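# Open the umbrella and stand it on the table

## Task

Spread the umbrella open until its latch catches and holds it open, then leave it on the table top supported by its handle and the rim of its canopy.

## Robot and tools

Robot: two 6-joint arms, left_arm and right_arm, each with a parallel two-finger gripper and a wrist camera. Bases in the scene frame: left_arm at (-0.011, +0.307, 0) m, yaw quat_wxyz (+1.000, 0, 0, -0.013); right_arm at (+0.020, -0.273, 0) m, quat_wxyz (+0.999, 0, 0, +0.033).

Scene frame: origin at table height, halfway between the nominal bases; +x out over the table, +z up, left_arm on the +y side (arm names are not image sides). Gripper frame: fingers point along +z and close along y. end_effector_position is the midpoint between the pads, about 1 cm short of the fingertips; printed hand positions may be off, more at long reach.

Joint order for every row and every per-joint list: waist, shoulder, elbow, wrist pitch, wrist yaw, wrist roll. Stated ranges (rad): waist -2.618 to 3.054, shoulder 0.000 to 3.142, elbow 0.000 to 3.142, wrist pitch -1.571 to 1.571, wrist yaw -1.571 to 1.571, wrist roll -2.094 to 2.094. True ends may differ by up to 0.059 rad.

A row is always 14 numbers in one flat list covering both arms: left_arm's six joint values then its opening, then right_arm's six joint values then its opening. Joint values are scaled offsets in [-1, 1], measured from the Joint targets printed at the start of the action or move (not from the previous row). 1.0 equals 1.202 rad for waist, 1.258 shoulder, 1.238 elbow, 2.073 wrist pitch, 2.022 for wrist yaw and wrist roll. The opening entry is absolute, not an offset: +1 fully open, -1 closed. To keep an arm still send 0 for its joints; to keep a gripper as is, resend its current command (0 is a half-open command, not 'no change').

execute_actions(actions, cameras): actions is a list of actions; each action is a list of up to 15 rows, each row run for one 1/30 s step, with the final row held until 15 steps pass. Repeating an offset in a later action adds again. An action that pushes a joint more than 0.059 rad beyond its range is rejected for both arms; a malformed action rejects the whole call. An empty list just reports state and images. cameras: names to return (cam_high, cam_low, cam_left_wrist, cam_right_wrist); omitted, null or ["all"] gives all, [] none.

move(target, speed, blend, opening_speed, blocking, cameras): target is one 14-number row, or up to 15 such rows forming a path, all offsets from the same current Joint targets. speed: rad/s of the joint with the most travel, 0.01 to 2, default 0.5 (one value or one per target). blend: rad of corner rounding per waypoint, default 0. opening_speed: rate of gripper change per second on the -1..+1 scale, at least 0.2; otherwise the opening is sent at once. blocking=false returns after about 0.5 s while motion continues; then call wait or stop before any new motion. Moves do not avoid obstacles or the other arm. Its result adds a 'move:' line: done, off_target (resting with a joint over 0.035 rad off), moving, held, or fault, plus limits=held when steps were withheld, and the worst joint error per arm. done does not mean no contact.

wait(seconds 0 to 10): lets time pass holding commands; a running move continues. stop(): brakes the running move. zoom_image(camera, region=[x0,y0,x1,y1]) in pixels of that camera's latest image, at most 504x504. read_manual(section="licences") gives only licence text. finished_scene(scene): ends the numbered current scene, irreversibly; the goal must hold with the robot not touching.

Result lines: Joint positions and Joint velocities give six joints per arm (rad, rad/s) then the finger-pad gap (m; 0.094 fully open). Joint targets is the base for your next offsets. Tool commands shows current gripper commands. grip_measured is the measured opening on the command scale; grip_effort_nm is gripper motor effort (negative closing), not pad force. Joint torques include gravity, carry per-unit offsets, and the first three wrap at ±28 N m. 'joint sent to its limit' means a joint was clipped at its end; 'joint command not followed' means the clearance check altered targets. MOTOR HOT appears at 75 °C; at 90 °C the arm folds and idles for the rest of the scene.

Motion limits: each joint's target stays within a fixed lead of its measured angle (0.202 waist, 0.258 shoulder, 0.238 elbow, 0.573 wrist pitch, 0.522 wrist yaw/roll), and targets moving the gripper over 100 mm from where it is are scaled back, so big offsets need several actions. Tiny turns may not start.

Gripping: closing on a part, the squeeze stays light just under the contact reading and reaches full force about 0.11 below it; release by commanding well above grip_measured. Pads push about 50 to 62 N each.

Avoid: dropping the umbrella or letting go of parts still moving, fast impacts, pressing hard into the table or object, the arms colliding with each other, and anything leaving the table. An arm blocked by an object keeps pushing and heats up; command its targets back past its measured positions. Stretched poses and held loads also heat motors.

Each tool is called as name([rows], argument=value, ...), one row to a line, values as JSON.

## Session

execute_actions(actions=[])

Scene clock: 0.00 s.
left_arm: end_effector_position=(+0.5959, +0.4043, +0.2207) grip_measured=+1.000 grip_effort_nm=n/a end_effector_quat_wxyz=(+0.654, +0.378, +0.634, -0.163) | right_arm: end_effector_position=(+0.1480, -0.4587, +0.1654) grip_measured=+1.000 grip_effort_nm=n/a end_effector_quat_wxyz=(+0.072, +0.916, +0.386, -0.084)
Joint names: [waist, shoulder, elbow, wrist pitch, wrist yaw, wrist roll]
Joint positions: left_arm=[0.458 2.394 1.981 0.157 1.203 0.533 0.094] | right_arm=[-0.875 1.318 1.218 -1.393 0.208 1.528 0.094]
Joint velocities: left_arm=[0.007 0.002 0.002 0.007 -0.095 -0.007 0] | right_arm=[-0.002 -0.002 0.012 0.007 -0.037 0.037 0]
Joint torques (N m): no reading
Motor temperatures (°C): left_arm=[34 34 39 35 32 31 31] | right_arm=[34 33 33 32 33 34 34]
Heat: left arm: 39 °C; right arm: 34 °C.
Joint targets: left_arm=[0.458 2.391 1.986 0.144 1.208 0.531] | right_arm=[-0.875 1.313 1.224 -1.399 0.218 1.527]
Tool commands: left_gripper/opening=+1.0 right_gripper/opening=+1.0

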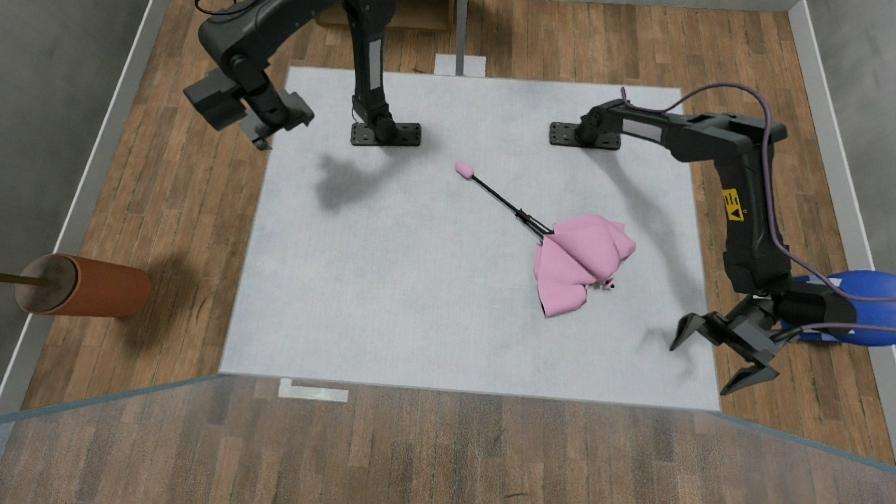

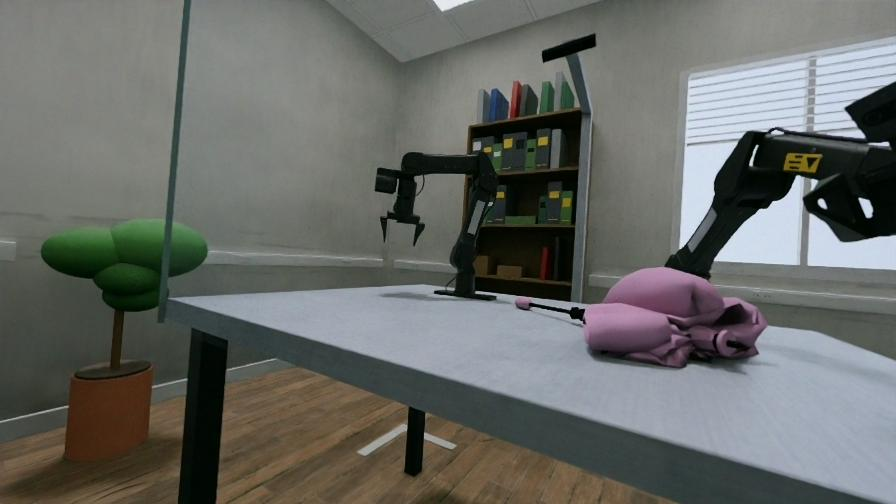

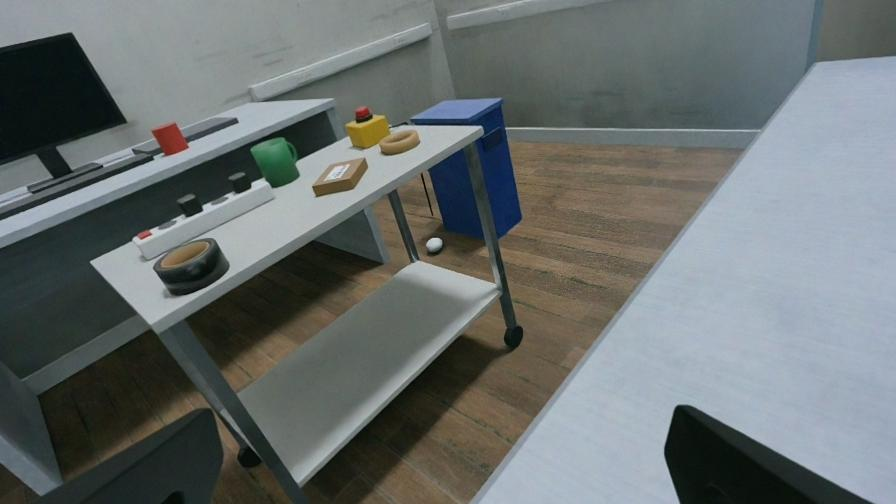

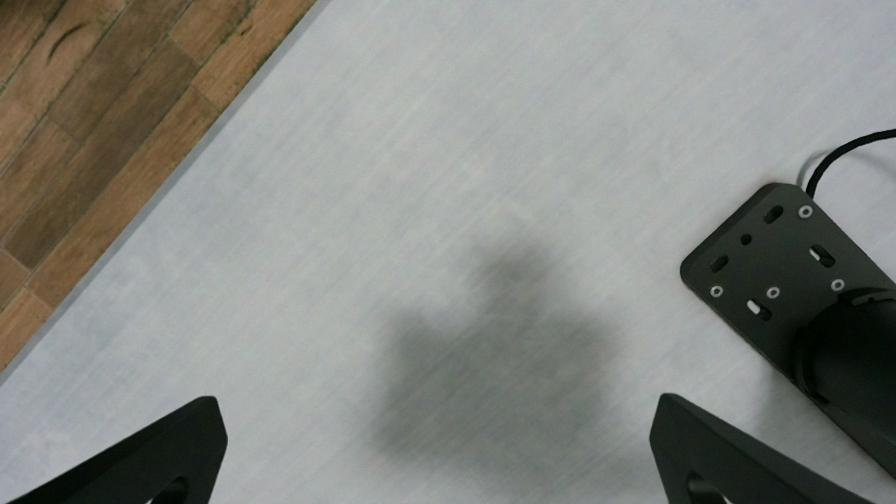

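zoom_image(camera="cam_high", region=[440, 145, 650, 325])

zoom_image(camera="cam_low", region=[500, 250, 780, 380])

Scaled by 2.400 from the camera's 896x504 image, which has a finer 1280x720 frame.

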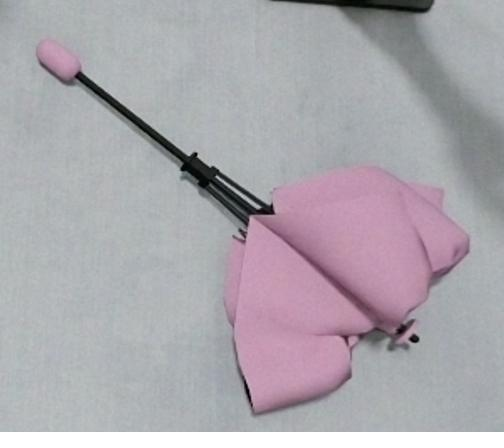

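Scaled by 1.800 from the camera's 896x504 image, which has a finer 1280x720 frame.

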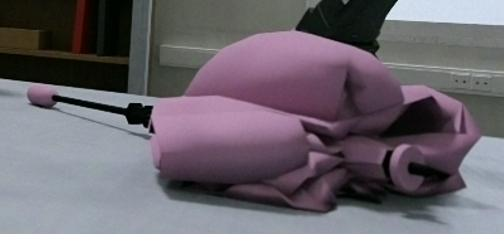

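zoom_image(camera="cam_high", region=[500, 195, 570, 250])

Scaled by 7.200 from the camera's 896x504 image, which has a finer 1280x720 frame.

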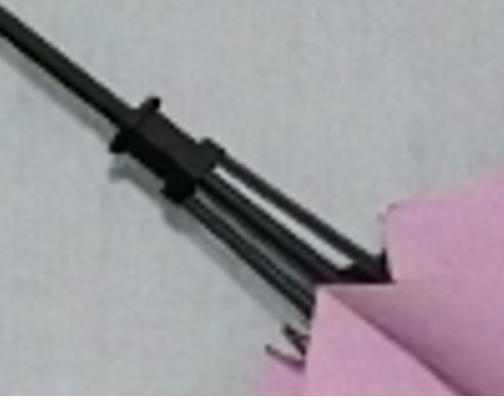

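move([
  [-0.1314, -0.8672, -0.9742, 0.3647, -0.3501, -0.5099, 1.0, 0.28, 0.233, 0.03, 0.458, -0.35, -0.03, 1.0],
  [-0.8802, -0.7480, -0.8772, 0.1235, -0.4491, -0.9055, 1.0, 0.5616, 0.4666, 0.0614, 0.9161, -0.7013, -0.0628, 1.0],
], speed=0.9, blend=0.15, cameras=["cam_high", "cam_low"])

Scene clock: 15.20 s.
left_arm: end_effector_position=(+0.3309, -0.0072, +0.2606) grip_measured=+1.000 grip_effort_nm=-0.017 end_effector_quat_wxyz=(+0.271, -0.154, +0.742, -0.594) | right_arm: end_effector_position=(+0.5094, -0.1697, +0.2576) grip_measured=+1.000 grip_effort_nm=-0.042 end_effector_quat_wxyz=(+0.183, +0.175, +0.704, +0.664)
Joint names: [waist, shoulder, elbow, wrist pitch, wrist yaw, wrist roll]
Joint positions: left_arm=[-0.603 1.438 0.867 0.415 0.307 -1.3 0.094] | right_arm=[-0.197 1.883 1.264 0.481 -1.185 1.418 0.094]
Joint velocities: left_arm=[-0.002 -0.007 0.007 0.037 0.037 -0.007 0] | right_arm=[0.007 -0.002 -0.002 0.007 0.037 0.022 0]
Joint torques (N m): left_arm=[0.2 -4.53 10.4 2.2 -0.06 0.06] | right_arm=[-0.28 -7.17 10.41 1.69 -0.26 -0.14]
Motor temperatures (°C): left_arm=[34 38 41 37 32 31 31] | right_arm=[34 33 34 33 33 34 34]
Heat: left arm: 41 °C; right arm: 34 °C.
Joint targets: left_arm=[-0.601 1.450 0.900 0.400 0.300 -1.299] | right_arm=[-0.200 1.900 1.300 0.500 -1.200 1.400]
move: off_target (right_arm); right_arm: the elbow is farthest, 0.036 rad from its target
Images, in order (width x height): cam_high 896x504, cam_low 896x504.

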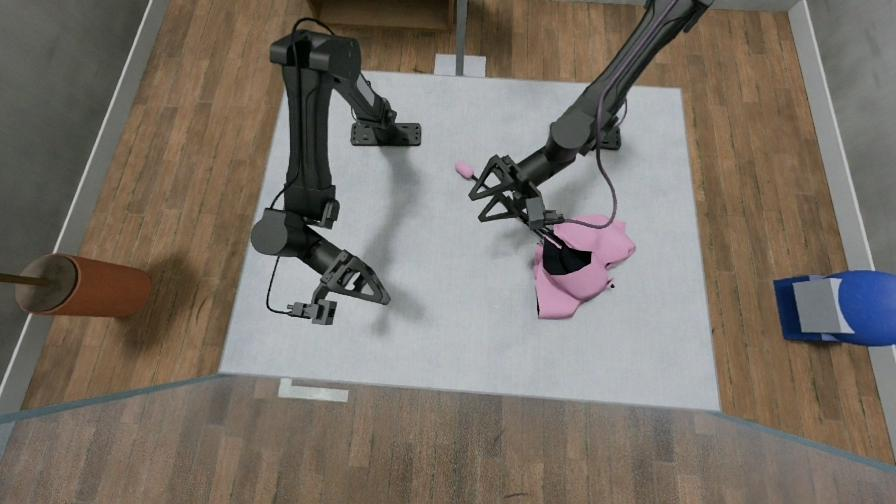

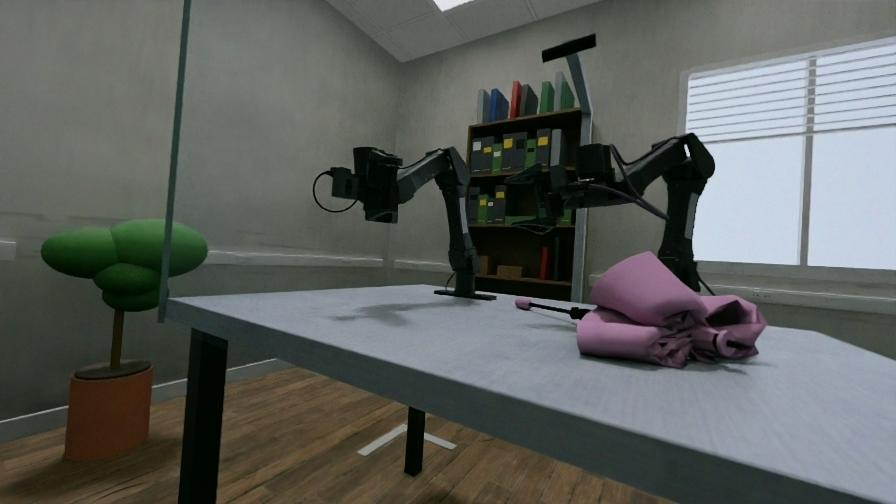

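execute_actions(actions=[], cameras=["cam_high", "cam_left_wrist"])

Scene clock: 29.20 s.
left_arm: end_effector_position=(+0.3309, -0.0071, +0.2604) grip_measured=+1.000 grip_effort_nm=-0.022 end_effector_quat_wxyz=(+0.271, -0.154, +0.742, -0.593) | right_arm: end_effector_position=(+0.5093, -0.1696, +0.2578) grip_measured=+1.000 grip_effort_nm=-0.037 end_effector_quat_wxyz=(+0.183, +0.175, +0.704, +0.664)
Joint names: [waist, shoulder, elbow, wrist pitch, wrist yaw, wrist roll]
Joint positions: left_arm=[-0.603 1.438 0.867 0.414 0.306 -1.3 0.094] | right_arm=[-0.197 1.883 1.264 0.482 -1.185 1.418 0.094]
Joint velocities: left_arm=[-0.007 0.007 -0.017 -0.022 -0.022 -0.037 0] | right_arm=[-0.012 -0.002 0.012 0.022 0.037 0.037 0]
Joint torques (N m): left_arm=[0.23 -4.53 10.37 2.19 -0.05 0.05] | right_arm=[-0.27 -7.16 10.37 1.69 -0.26 -0.15]
Motor temperatures (°C): left_arm=[34 37 43 39 32 31 31] | right_arm=[34 34 35 34 33 34 34]
Heat: left arm: 43 °C; right arm: 35 °C.
Joint targets: left_arm=[-0.601 1.450 0.900 0.400 0.300 -1.299] | right_arm=[-0.200 1.900 1.300 0.500 -1.200 1.401]
Tool commands: left_gripper/opening=+1.0 right_gripper/opening=+1.0
Images, in order (width x height): cam_high 896x504, cam_left_wrist 896x504.

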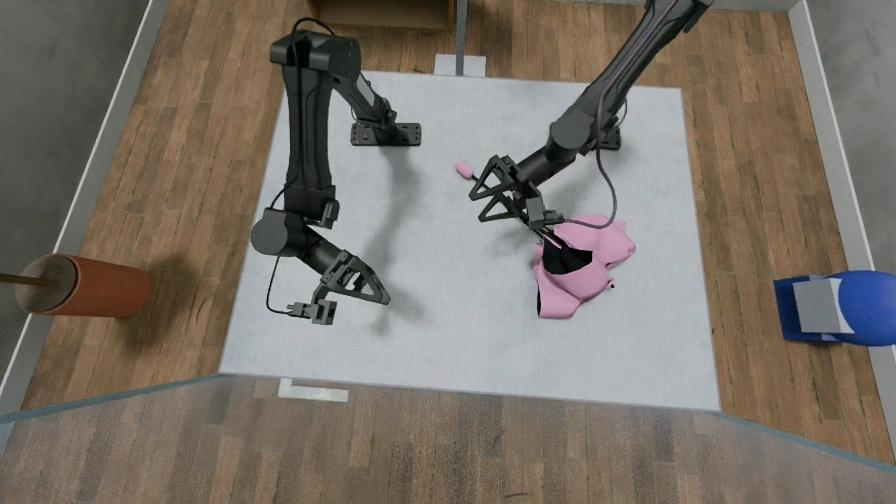

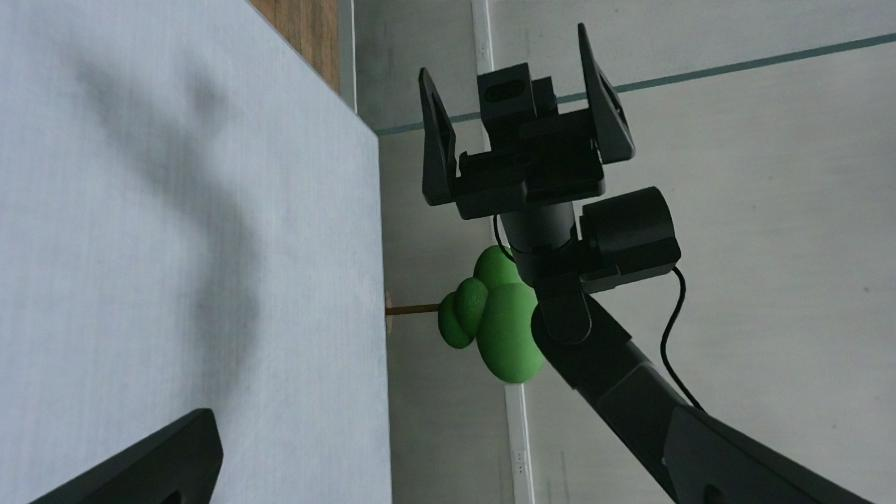

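move(target=[-0.3228, 0.2958, 0.4321, -0.7063, 0.0143, -0.3096, 1, 0, 0, 0, 0, 0, 0, 1], speed=0.8, cameras=["cam_high", "cam_left_wrist", "cam_right_wrist"])

Scene clock: 36.67 s.
left_arm: end_effector_position=(+0.1330, -0.0296, +0.0998) grip_measured=+1.000 grip_effort_nm=-0.022 end_effector_quat_wxyz=(-0.154, -0.422, +0.890, -0.082) | right_arm: end_effector_position=(+0.5093, -0.1696, +0.2578) grip_measured=+1.000 grip_effort_nm=-0.042 end_effector_quat_wxyz=(+0.183, +0.175, +0.704, +0.664)
Joint names: [waist, shoulder, elbow, wrist pitch, wrist yaw, wrist roll]
Joint positions: left_arm=[-0.986 1.802 1.408 -1.044 0.327 -1.919 0.094] | right_arm=[-0.197 1.883 1.264 0.482 -1.185 1.418 0.094]
Joint velocities: left_arm=[-0.022 -0.002 -0.002 0.007 -0.037 -0.11 0] | right_arm=[0.017 -0.017 0.007 0.081 0.037 -0.051 0]
Joint torques (N m): left_arm=[-0.18 -6.01 8.76 0.55 0.19 -0.01] | right_arm=[-0.31 -7.23 10.39 1.68 -0.26 -0.15]
Motor temperatures (°C): left_arm=[34 36 43 40 32 31 31] | right_arm=[34 34 36 35 33 34 34]
Heat: left arm: 43 °C; right arm: 36 °C.
Joint targets: left_arm=[-0.989 1.822 1.435 -1.064 0.329 -1.926] | right_arm=[-0.200 1.900 1.300 0.500 -1.200 1.401]
move: off_target (right_arm); right_arm: the elbow is farthest, 0.036 rad from its target
Images, in order (width x height): cam_high 896x504, cam_left_wrist 896x504, cam_right_wrist 896x504.

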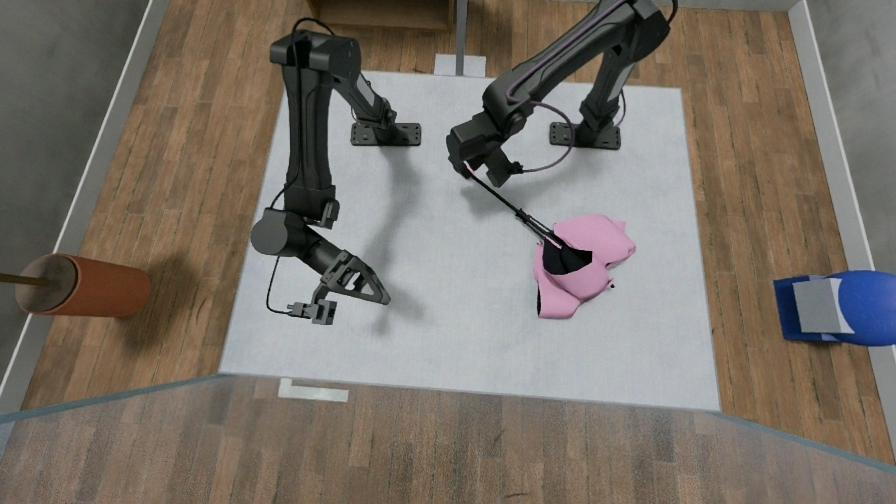

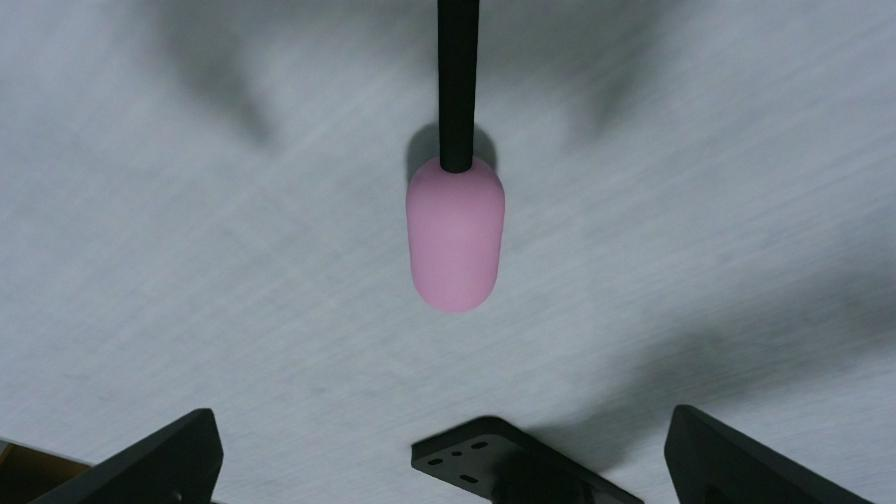

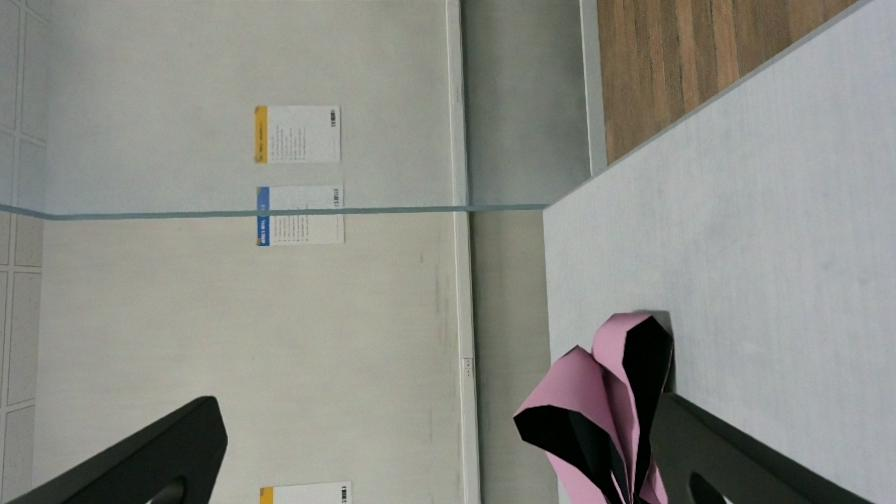

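move(target=[0, 0.0397, -0.0977, 0.0825, 0, 0, 1, 0, 0, 0, 0, 0, 0, 1], speed=0.4, cameras=["cam_left_wrist", "cam_high", "cam_low"])

Scene clock: 68.03 s.
left_arm: end_effector_position=(+0.1385, -0.0383, +0.0635) grip_measured=+1.000 grip_effort_nm=-0.017 end_effector_quat_wxyz=(-0.154, -0.421, +0.890, -0.090) | right_arm: end_effector_position=(+0.5092, -0.1696, +0.2578) grip_measured=+1.000 grip_effort_nm=-0.037 end_effector_quat_wxyz=(+0.183, +0.174, +0.704, +0.664)
Joint names: [waist, shoulder, elbow, wrist pitch, wrist yaw, wrist roll]
Joint positions: left_arm=[-0.986 1.857 1.328 -0.893 0.327 -1.92 0.094] | right_arm=[-0.197 1.883 1.264 0.482 -1.186 1.418 0.094]
Joint velocities: left_arm=[-0.007 -0.002 0.017 0.022 -0.11 -0.007 0] | right_arm=[0.002 0.012 -0.007 -0.007 0.037 -0.051 0]
Joint torques (N m): left_arm=[-0.2 -6.65 5.27 0.79 0.19 -0.02] | right_arm=[-0.35 -7.21 10.39 1.69 -0.26 -0.15]
Motor temperatures (°C): left_arm=[34 36 41 36 32 31 31] | right_arm=[34 34 37 36 33 34 34]
Heat: left arm: 41 °C; right arm: 37 °C.
Joint targets: left_arm=[-0.989 1.872 1.314 -0.893 0.329 -1.925] | right_arm=[-0.200 1.900 1.300 0.500 -1.200 1.401]
move: off_target (right_arm); right_arm: the elbow is farthest, 0.036 rad from its target
Images, in order (width x height): cam_high 896x504, cam_low 896x504, cam_left_wrist 896x504.

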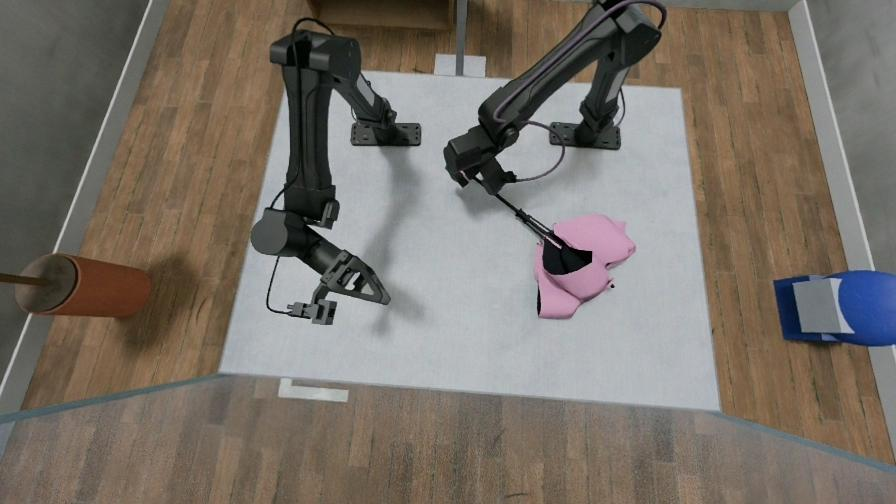

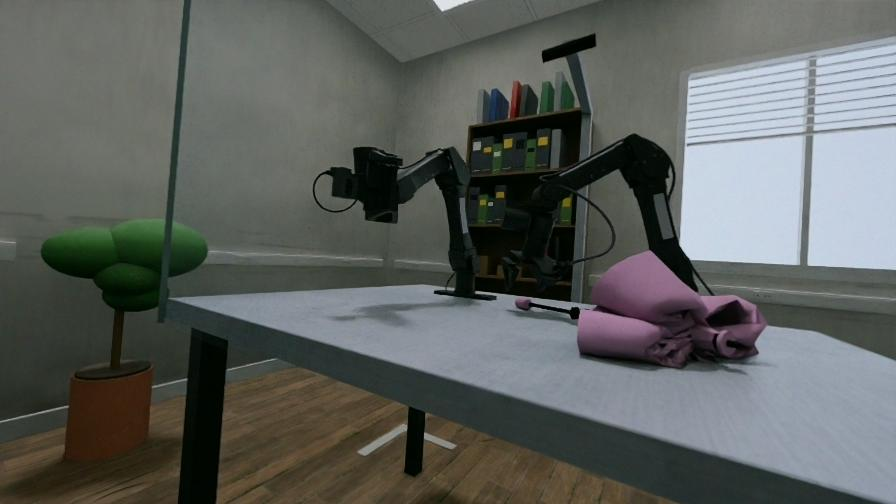

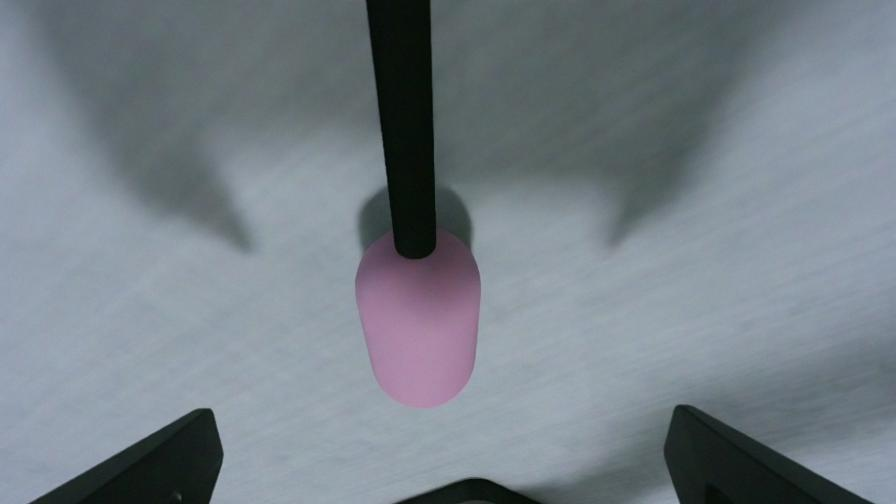

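zoom_image(camera="cam_high", region=[300, 230, 420, 340])

zoom_image(camera="cam_high", region=[430, 120, 580, 270])

Scaled by 4.200 from the camera's 896x504 image, which has a finer 1280x720 frame.

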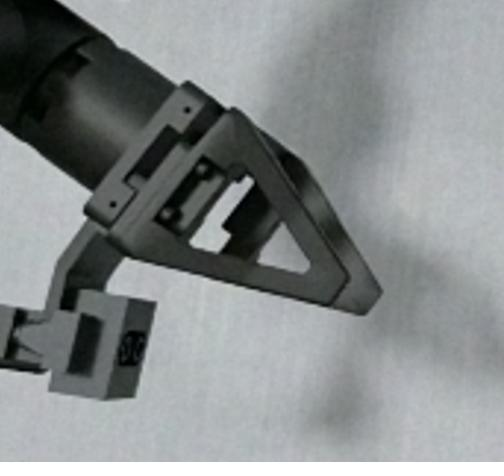

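Scaled by 3.360 from the camera's 896x504 image, which has a finer 1280x720 frame.

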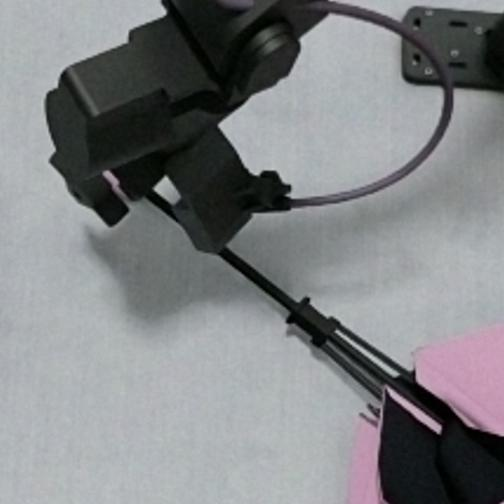

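move(target=[-0.0882, 0.0448, 0.0477, -0.0079, -0.0536, -0.0237, 1, 0, 0, 0, 0, 0, 0, 1], speed=0.3, cameras=["cam_left_wrist"])

Scene clock: 133.83 s.
left_arm: end_effector_position=(+0.1168, -0.0485, +0.0461) grip_measured=+1.000 grip_effort_nm=-0.022 end_effector_quat_wxyz=(-0.113, -0.402, +0.907, -0.061) | right_arm: end_effector_position=(+0.5092, -0.1696, +0.2579) grip_measured=+1.000 grip_effort_nm=-0.037 end_effector_quat_wxyz=(+0.183, +0.174, +0.704, +0.664)
Joint names: [waist, shoulder, elbow, wrist pitch, wrist yaw, wrist roll]
Joint positions: left_arm=[-1.094 1.909 1.348 -0.893 0.231 -1.967 0.094] | right_arm=[-0.197 1.883 1.264 0.482 -1.186 1.418 0.094]
Joint velocities: left_arm=[-0.012 -0.002 -0.022 0.022 -0.066 -0.066 0] | right_arm=[0.027 -0.017 -0.017 0.022 -0.051 -0.037 0]
Joint torques (N m): left_arm=[-0.01 -6.61 8.32 0.56 0.05 -0.04] | right_arm=[-0.36 -7.2 10.39 1.68 -0.26 -0.15]
Motor temperatures (°C): left_arm=[34 37 40 35 32 31 30] | right_arm=[34 35 38 38 33 34 34]
Heat: left arm: 40 °C; right arm: 38 °C.
Joint targets: left_arm=[-1.095 1.929 1.373 -0.909 0.220 -1.974] | right_arm=[-0.200 1.900 1.300 0.500 -1.200 1.401]
move: off_target (right_arm); right_arm: the elbow is farthest, 0.036 rad from its target
Images, in order (width x height): cam_left_wrist 896x504.

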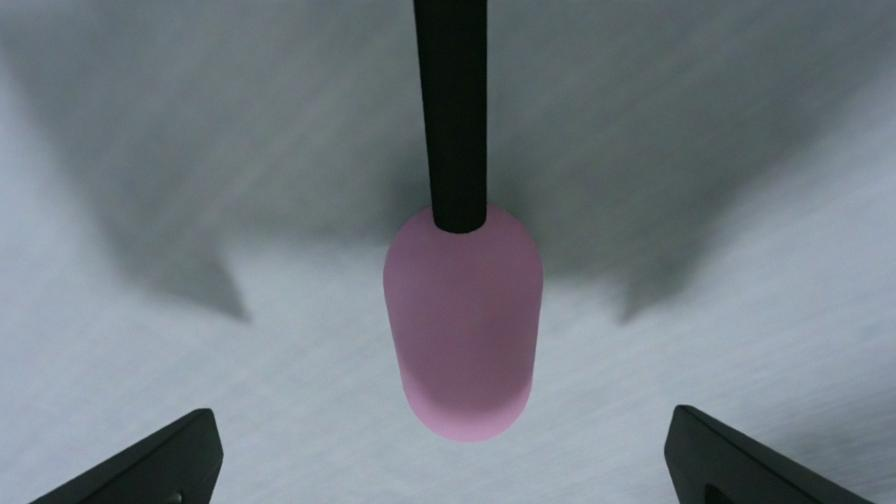

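move(target=[0.0037, 0.0458, -0.0606, 0.0484, 0, 0, 1, 0, 0, 0, 0, 0, 0, 1], speed=0.15, cameras=["cam_left_wrist", "cam_low"])

Scene clock: 146.67 s.
left_arm: end_effector_position=(+0.1190, -0.0528, +0.0198) grip_measured=+1.000 grip_effort_nm=-0.017 end_effector_quat_wxyz=(-0.113, -0.402, +0.907, -0.059) | right_arm: end_effector_position=(+0.5092, -0.1696, +0.2579) grip_measured=+1.000 grip_effort_nm=-0.042 end_effector_quat_wxyz=(+0.183, +0.174, +0.704, +0.664)
Joint names: [waist, shoulder, elbow, wrist pitch, wrist yaw, wrist roll]
Joint positions: left_arm=[-1.094 1.965 1.315 -0.809 0.23 -1.968 0.094] | right_arm=[-0.197 1.883 1.264 0.482 -1.186 1.418 0.094]
Joint velocities: left_arm=[0.007 -0.022 0.012 -0.095 0.037 -0.007 0] | right_arm=[0.002 -0.002 0.002 0.037 -0.066 -0.081 0]
Joint torques (N m): left_arm=[0.36 -6.76 4.68 0.69 0.03 -0.02] | right_arm=[-0.39 -7.21 10.37 1.68 -0.27 -0.14]
Motor temperatures (°C): left_arm=[34 37 41 35 32 31 30] | right_arm=[34 35 38 38 33 34 34]
Heat: left arm: 41 °C; right arm: 38 °C.
Joint targets: left_arm=[-1.090 1.986 1.298 -0.809 0.220 -1.973] | right_arm=[-0.200 1.900 1.300 0.500 -1.200 1.401]
move: off_target (right_arm); right_arm: the elbow is farthest, 0.036 rad from its target
Images, in order (width x height): cam_low 896x504, cam_left_wrist 896x504.

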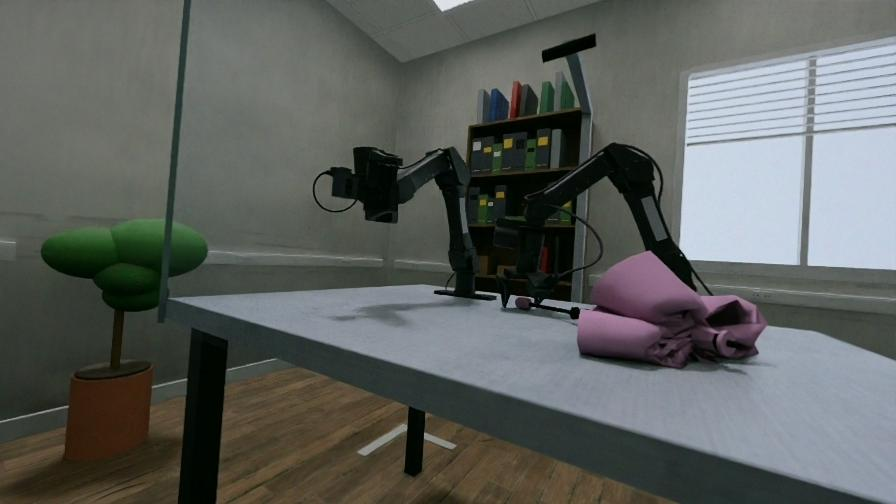

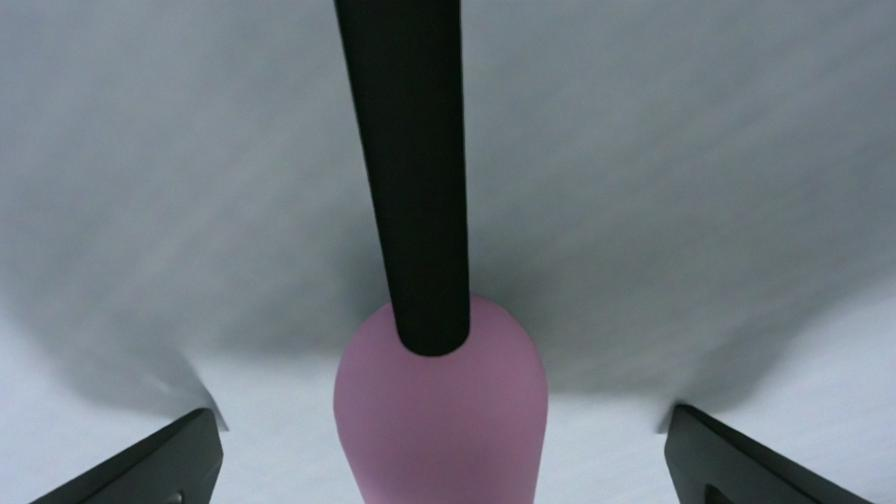

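move(target=[0, 0, 0, 0, 0, 0, -0.6, 0, 0, 0, 0, 0, 0, 1], opening_speed=0.8, cameras=["cam_left_wrist", "cam_high"])

Scene clock: 149.97 s.
left_arm: end_effector_position=(+0.1192, -0.0530, +0.0198) grip_measured=-0.392 grip_effort_nm=-1.043 end_effector_quat_wxyz=(-0.113, -0.405, +0.905, -0.059) | right_arm: end_effector_position=(+0.5092, -0.1696, +0.2579) grip_measured=+1.000 grip_effort_nm=-0.046 end_effector_quat_wxyz=(+0.183, +0.174, +0.704, +0.664)
Joint names: [waist, shoulder, elbow, wrist pitch, wrist yaw, wrist roll]
Joint positions: left_arm=[-1.094 1.965 1.315 -0.807 0.23 -1.974 0.029] | right_arm=[-0.197 1.883 1.264 0.483 -1.186 1.418 0.094]
Joint velocities: left_arm=[0.002 -0.002 -0.002 -0.007 -0.066 0.022 0] | right_arm=[-0.012 0.002 0.017 -0.022 -0.051 0.066 0]
Joint torques (N m): left_arm=[0.38 -6.79 4.68 0.71 0.03 0.06] | right_arm=[-0.32 -7.19 10.36 1.67 -0.25 -0.13]
Motor temperatures (°C): left_arm=[34 37 41 35 32 31 31] | right_arm=[34 35 38 39 33 34 34]
Heat: left arm: 41 °C; right arm: 39 °C.
Joint targets: left_arm=[-1.090 1.986 1.298 -0.809 0.220 -1.974] | right_arm=[-0.200 1.900 1.300 0.500 -1.200 1.401]
move: off_target (right_arm); right_arm: the elbow is farthest, 0.036 rad from its target
Images, in order (width x height): cam_high 896x504, cam_left_wrist 896x504.

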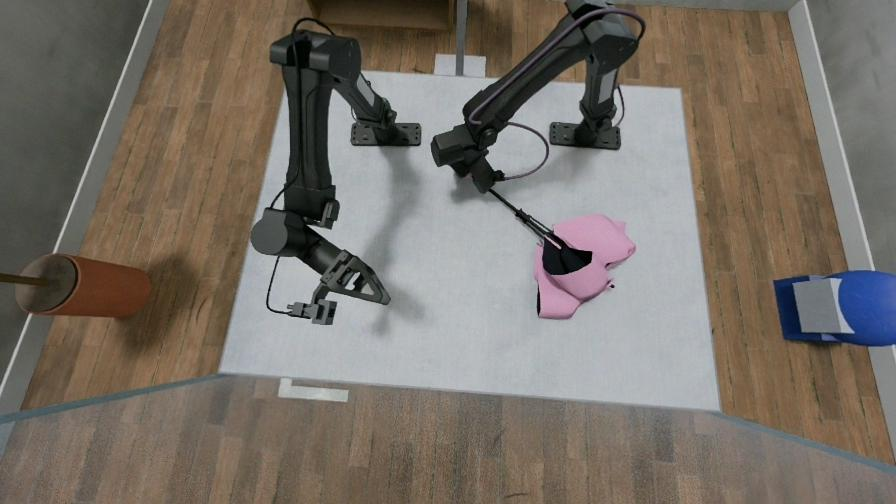

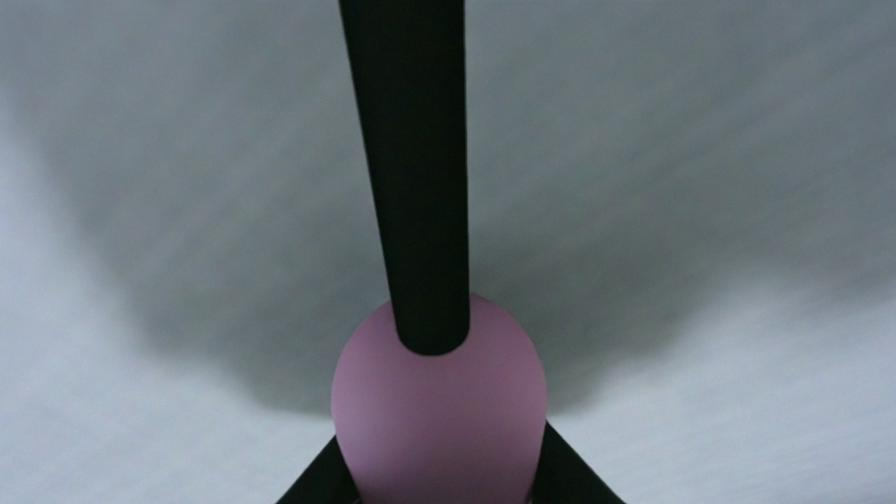

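move([
  [0, -0.0620, 0.1599, -0.1131, 0, 0, -0.6, 0, 0, 0, 0, 0, 0, 1],
  [0, -0.0739, 0.3368, -0.2258, 0, 0, -0.6, 0, 0, 0, 0, 0, 0, 1],
], speed=0.25, blend=0.03, cameras=["cam_left_wrist", "cam_high", "cam_low", "cam_right_wrist"])

Scene clock: 159.87 s.
left_arm: end_effector_position=(+0.1196, -0.0581, +0.1246) grip_measured=-0.395 grip_effort_nm=-1.043 end_effector_quat_wxyz=(-0.118, -0.406, +0.905, -0.047) | right_arm: end_effector_position=(+0.5092, -0.1696, +0.2579) grip_measured=+1.000 grip_effort_nm=-0.027 end_effector_quat_wxyz=(+0.183, +0.174, +0.704, +0.664)
Joint names: [waist, shoulder, elbow, wrist pitch, wrist yaw, wrist roll]
Joint positions: left_arm=[-1.094 1.923 1.686 -1.243 0.24 -1.974 0.028] | right_arm=[-0.197 1.883 1.264 0.483 -1.186 1.418 0.094]
Joint velocities: left_arm=[-0.022 -0.012 0.007 -0.037 0.037 0.007 -0.001] | right_arm=[-0.022 0.012 -0.002 -0.007 0.022 -0.007 0]
Joint torques (N m): left_arm=[0.39 -10.7 8.96 0.34 -0.07 0.07] | right_arm=[-0.32 -7.23 10.36 1.67 -0.25 -0.15]
Motor temperatures (°C): left_arm=[34 37 41 35 32 31 31] | right_arm=[34 35 38 39 33 34 34]
Heat: left arm: 41 °C; right arm: 39 °C.
Joint targets: left_arm=[-1.090 1.893 1.715 -1.277 0.220 -1.973] | right_arm=[-0.200 1.900 1.300 0.500 -1.200 1.401]
move: off_target (right_arm); right_arm: the elbow is farthest, 0.036 rad from its target

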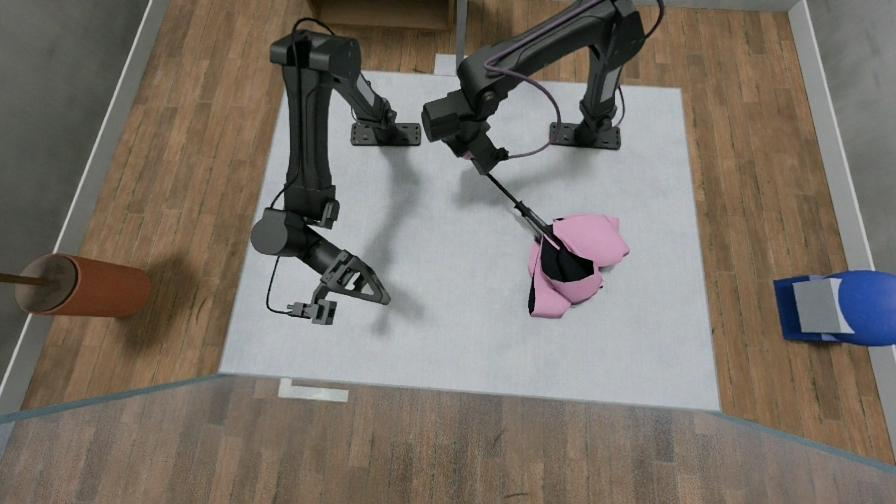

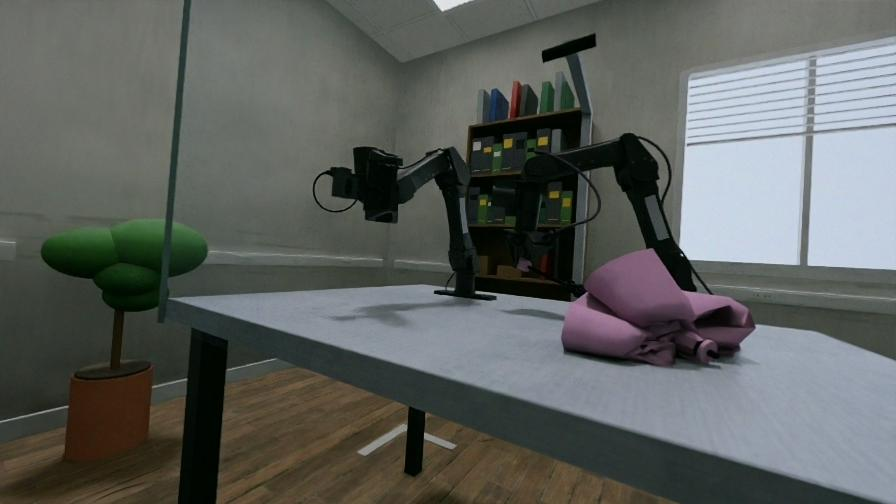

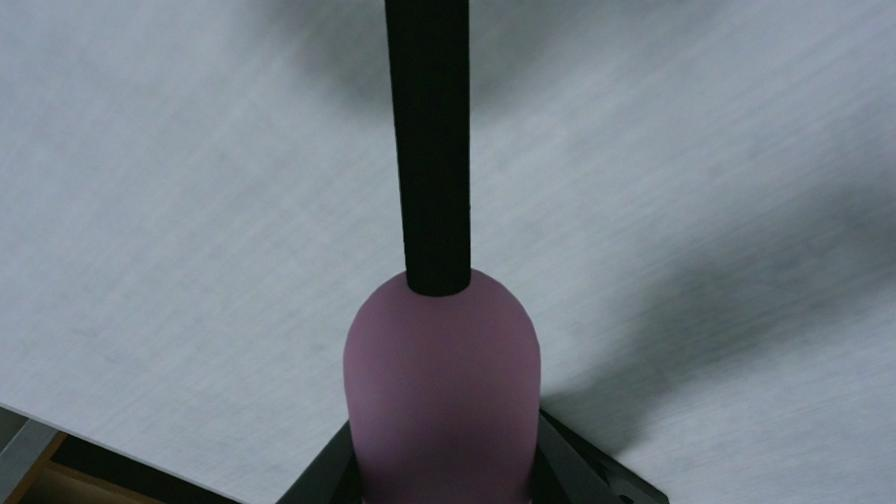

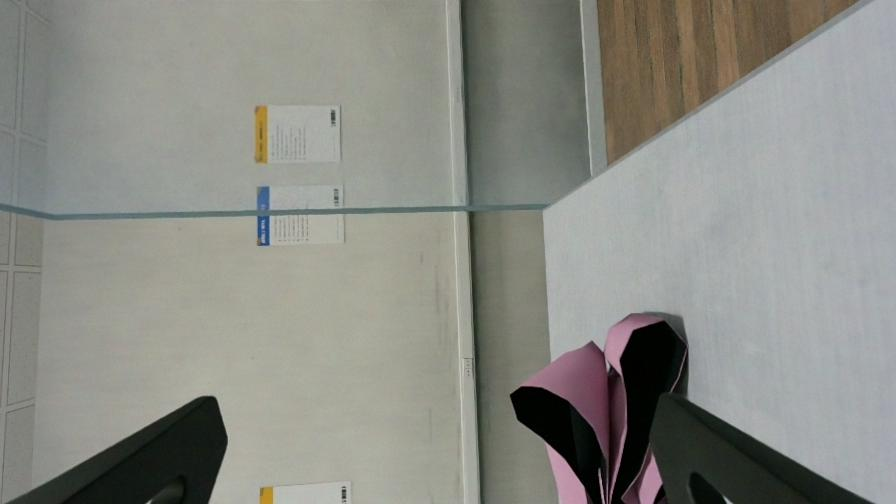

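zoom_image(camera="cam_high", region=[440, 130, 640, 330])

zoom_image(camera="cam_low", region=[480, 220, 780, 400])

Scaled by 2.520 from the camera's 896x504 image, which has a finer 1280x720 frame.

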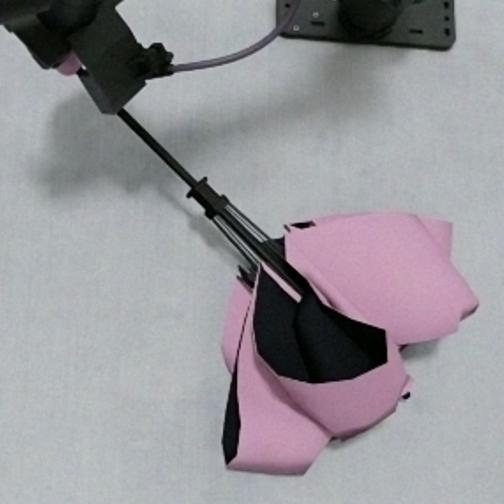

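Scaled by 1.680 from the camera's 896x504 image, which has a finer 1280x720 frame.

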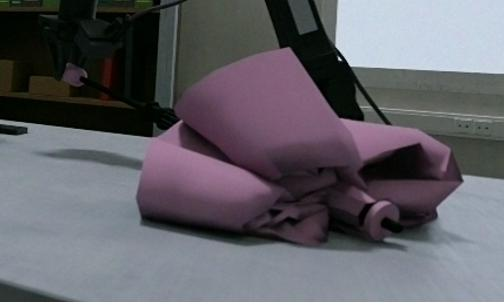

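move(target=[0, 0, 0, 0, 0, 0, -0.6, 0.4245, 0.0340, -0.4519, 0.0275, -0.0785, -0.1537, 0.4], speed=0.5, cameras=["cam_high", "cam_low", "cam_right_wrist"])

Scene clock: 172.93 s.
left_arm: end_effector_position=(+0.1192, -0.0576, +0.1246) grip_measured=-0.395 grip_effort_nm=-1.043 end_effector_quat_wxyz=(-0.119, -0.406, +0.905, -0.046) | right_arm: end_effector_position=(+0.2824, +0.0191, +0.0962) grip_measured=+0.402 grip_effort_nm=-0.154 end_effector_quat_wxyz=(-0.114, -0.011, +0.754, +0.646)
Joint names: [waist, shoulder, elbow, wrist pitch, wrist yaw, wrist roll]
Joint positions: left_arm=[-1.094 1.923 1.686 -1.245 0.241 -1.974 0.028] | right_arm=[0.313 1.929 0.752 0.541 -1.336 1.107 0.066]
Joint velocities: left_arm=[-0.012 -0.002 0.012 0.022 -0.095 0.022 -0.001] | right_arm=[-0.012 -0.007 -0.002 -0.037 0.066 -0.007 0]
Joint torques (N m): left_arm=[0.36 -10.69 8.91 0.34 -0.07 0.06] | right_arm=[-0.27 -6.09 4.11 1.46 -0.63 -0.15]
Motor temperatures (°C): left_arm=[34 38 42 35 32 31 32] | right_arm=[34 35 38 39 33 34 34]
Heat: left arm: 42 °C; right arm: 39 °C.
Joint targets: left_arm=[-1.090 1.893 1.715 -1.277 0.220 -1.973] | right_arm=[0.310 1.943 0.741 0.557 -1.359 1.090]
move: done
Images, in order (width x height): cam_high 896x504, cam_low 896x504, cam_right_wrist 896x504.

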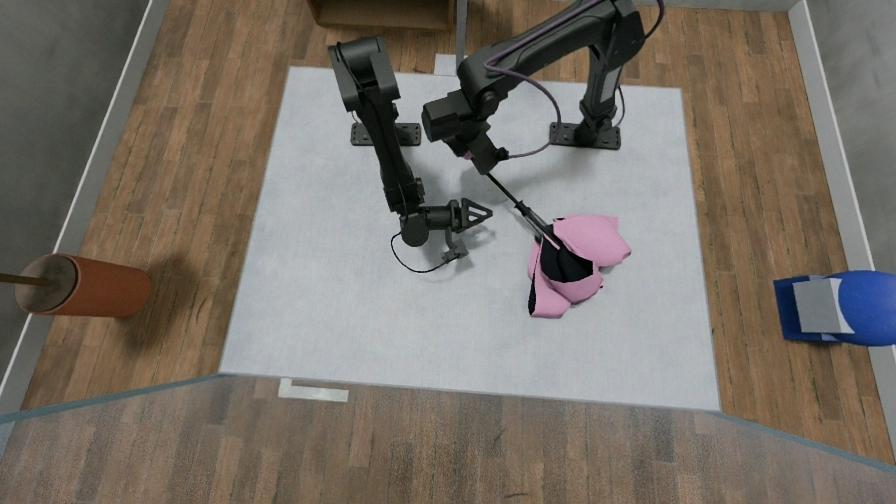

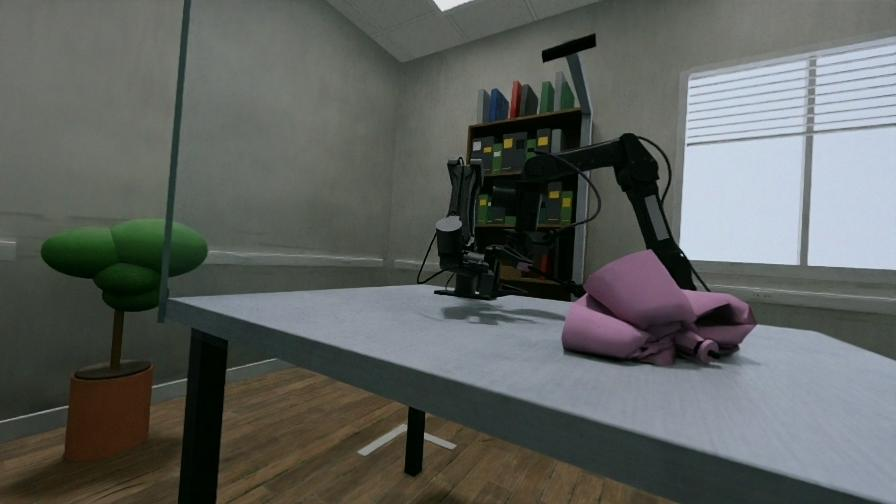

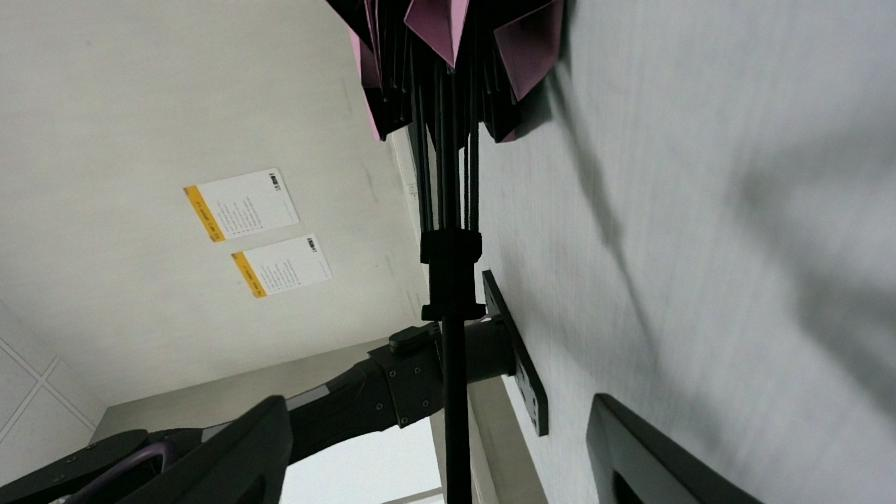

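move(target=[0, 0, 0, 0, 0, 0, -0.6, 0.1169, 0.0539, -0.0233, 0.1670, 0.0610, 0.1276, 0.4], speed=0.3, cameras=["cam_right_wrist"])

Scene clock: 187.63 s.
left_arm: end_effector_position=(+0.1192, -0.0576, +0.1246) grip_measured=-0.395 grip_effort_nm=-1.033 end_effector_quat_wxyz=(-0.119, -0.406, +0.905, -0.046) | right_arm: end_effector_position=(+0.2656, +0.0605, +0.0968) grip_measured=+0.402 grip_effort_nm=-0.144 end_effector_quat_wxyz=(-0.112, -0.028, +0.748, +0.654)
Joint names: [waist, shoulder, elbow, wrist pitch, wrist yaw, wrist roll]
Joint positions: left_arm=[-1.094 1.923 1.686 -1.245 0.241 -1.974 0.028] | right_arm=[0.448 1.992 0.727 0.886 -1.242 1.344 0.066]
Joint velocities: left_arm=[0.002 -0.002 -0.002 -0.037 -0.051 -0.051 0] | right_arm=[-0.012 -0.017 -0.002 -0.007 -0.022 0.022 0]
Joint torques (N m): left_arm=[0.38 -10.69 8.92 0.34 -0.07 0.06] | right_arm=[0.25 -5.94 3.48 1.62 -0.17 0.05]
Motor temperatures (°C): left_arm=[34 39 43 35 32 31 32] | right_arm=[34 35 37 40 33 34 34]
Heat: left arm: 43 °C; right arm: 40 °C.
Joint targets: left_arm=[-1.090 1.893 1.715 -1.277 0.220 -1.973] | right_arm=[0.451 2.010 0.712 0.904 -1.235 1.348]
move: done
Images, in order (width x height): cam_right_wrist 896x504.

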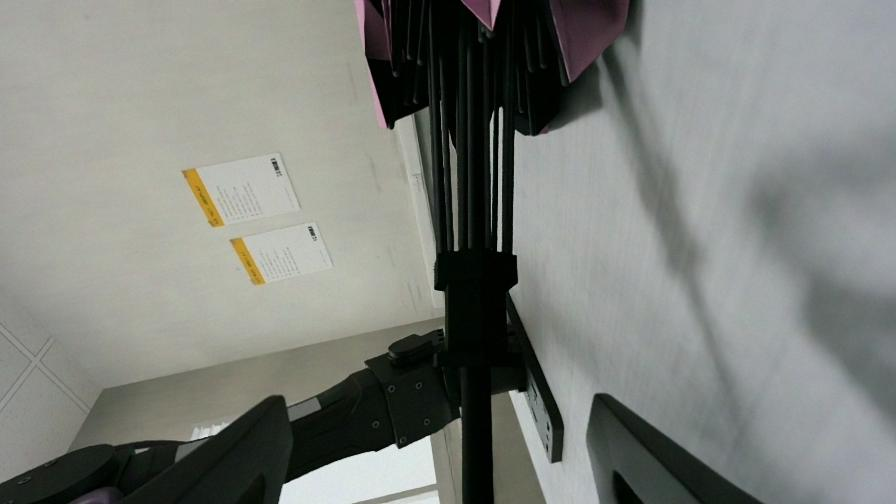

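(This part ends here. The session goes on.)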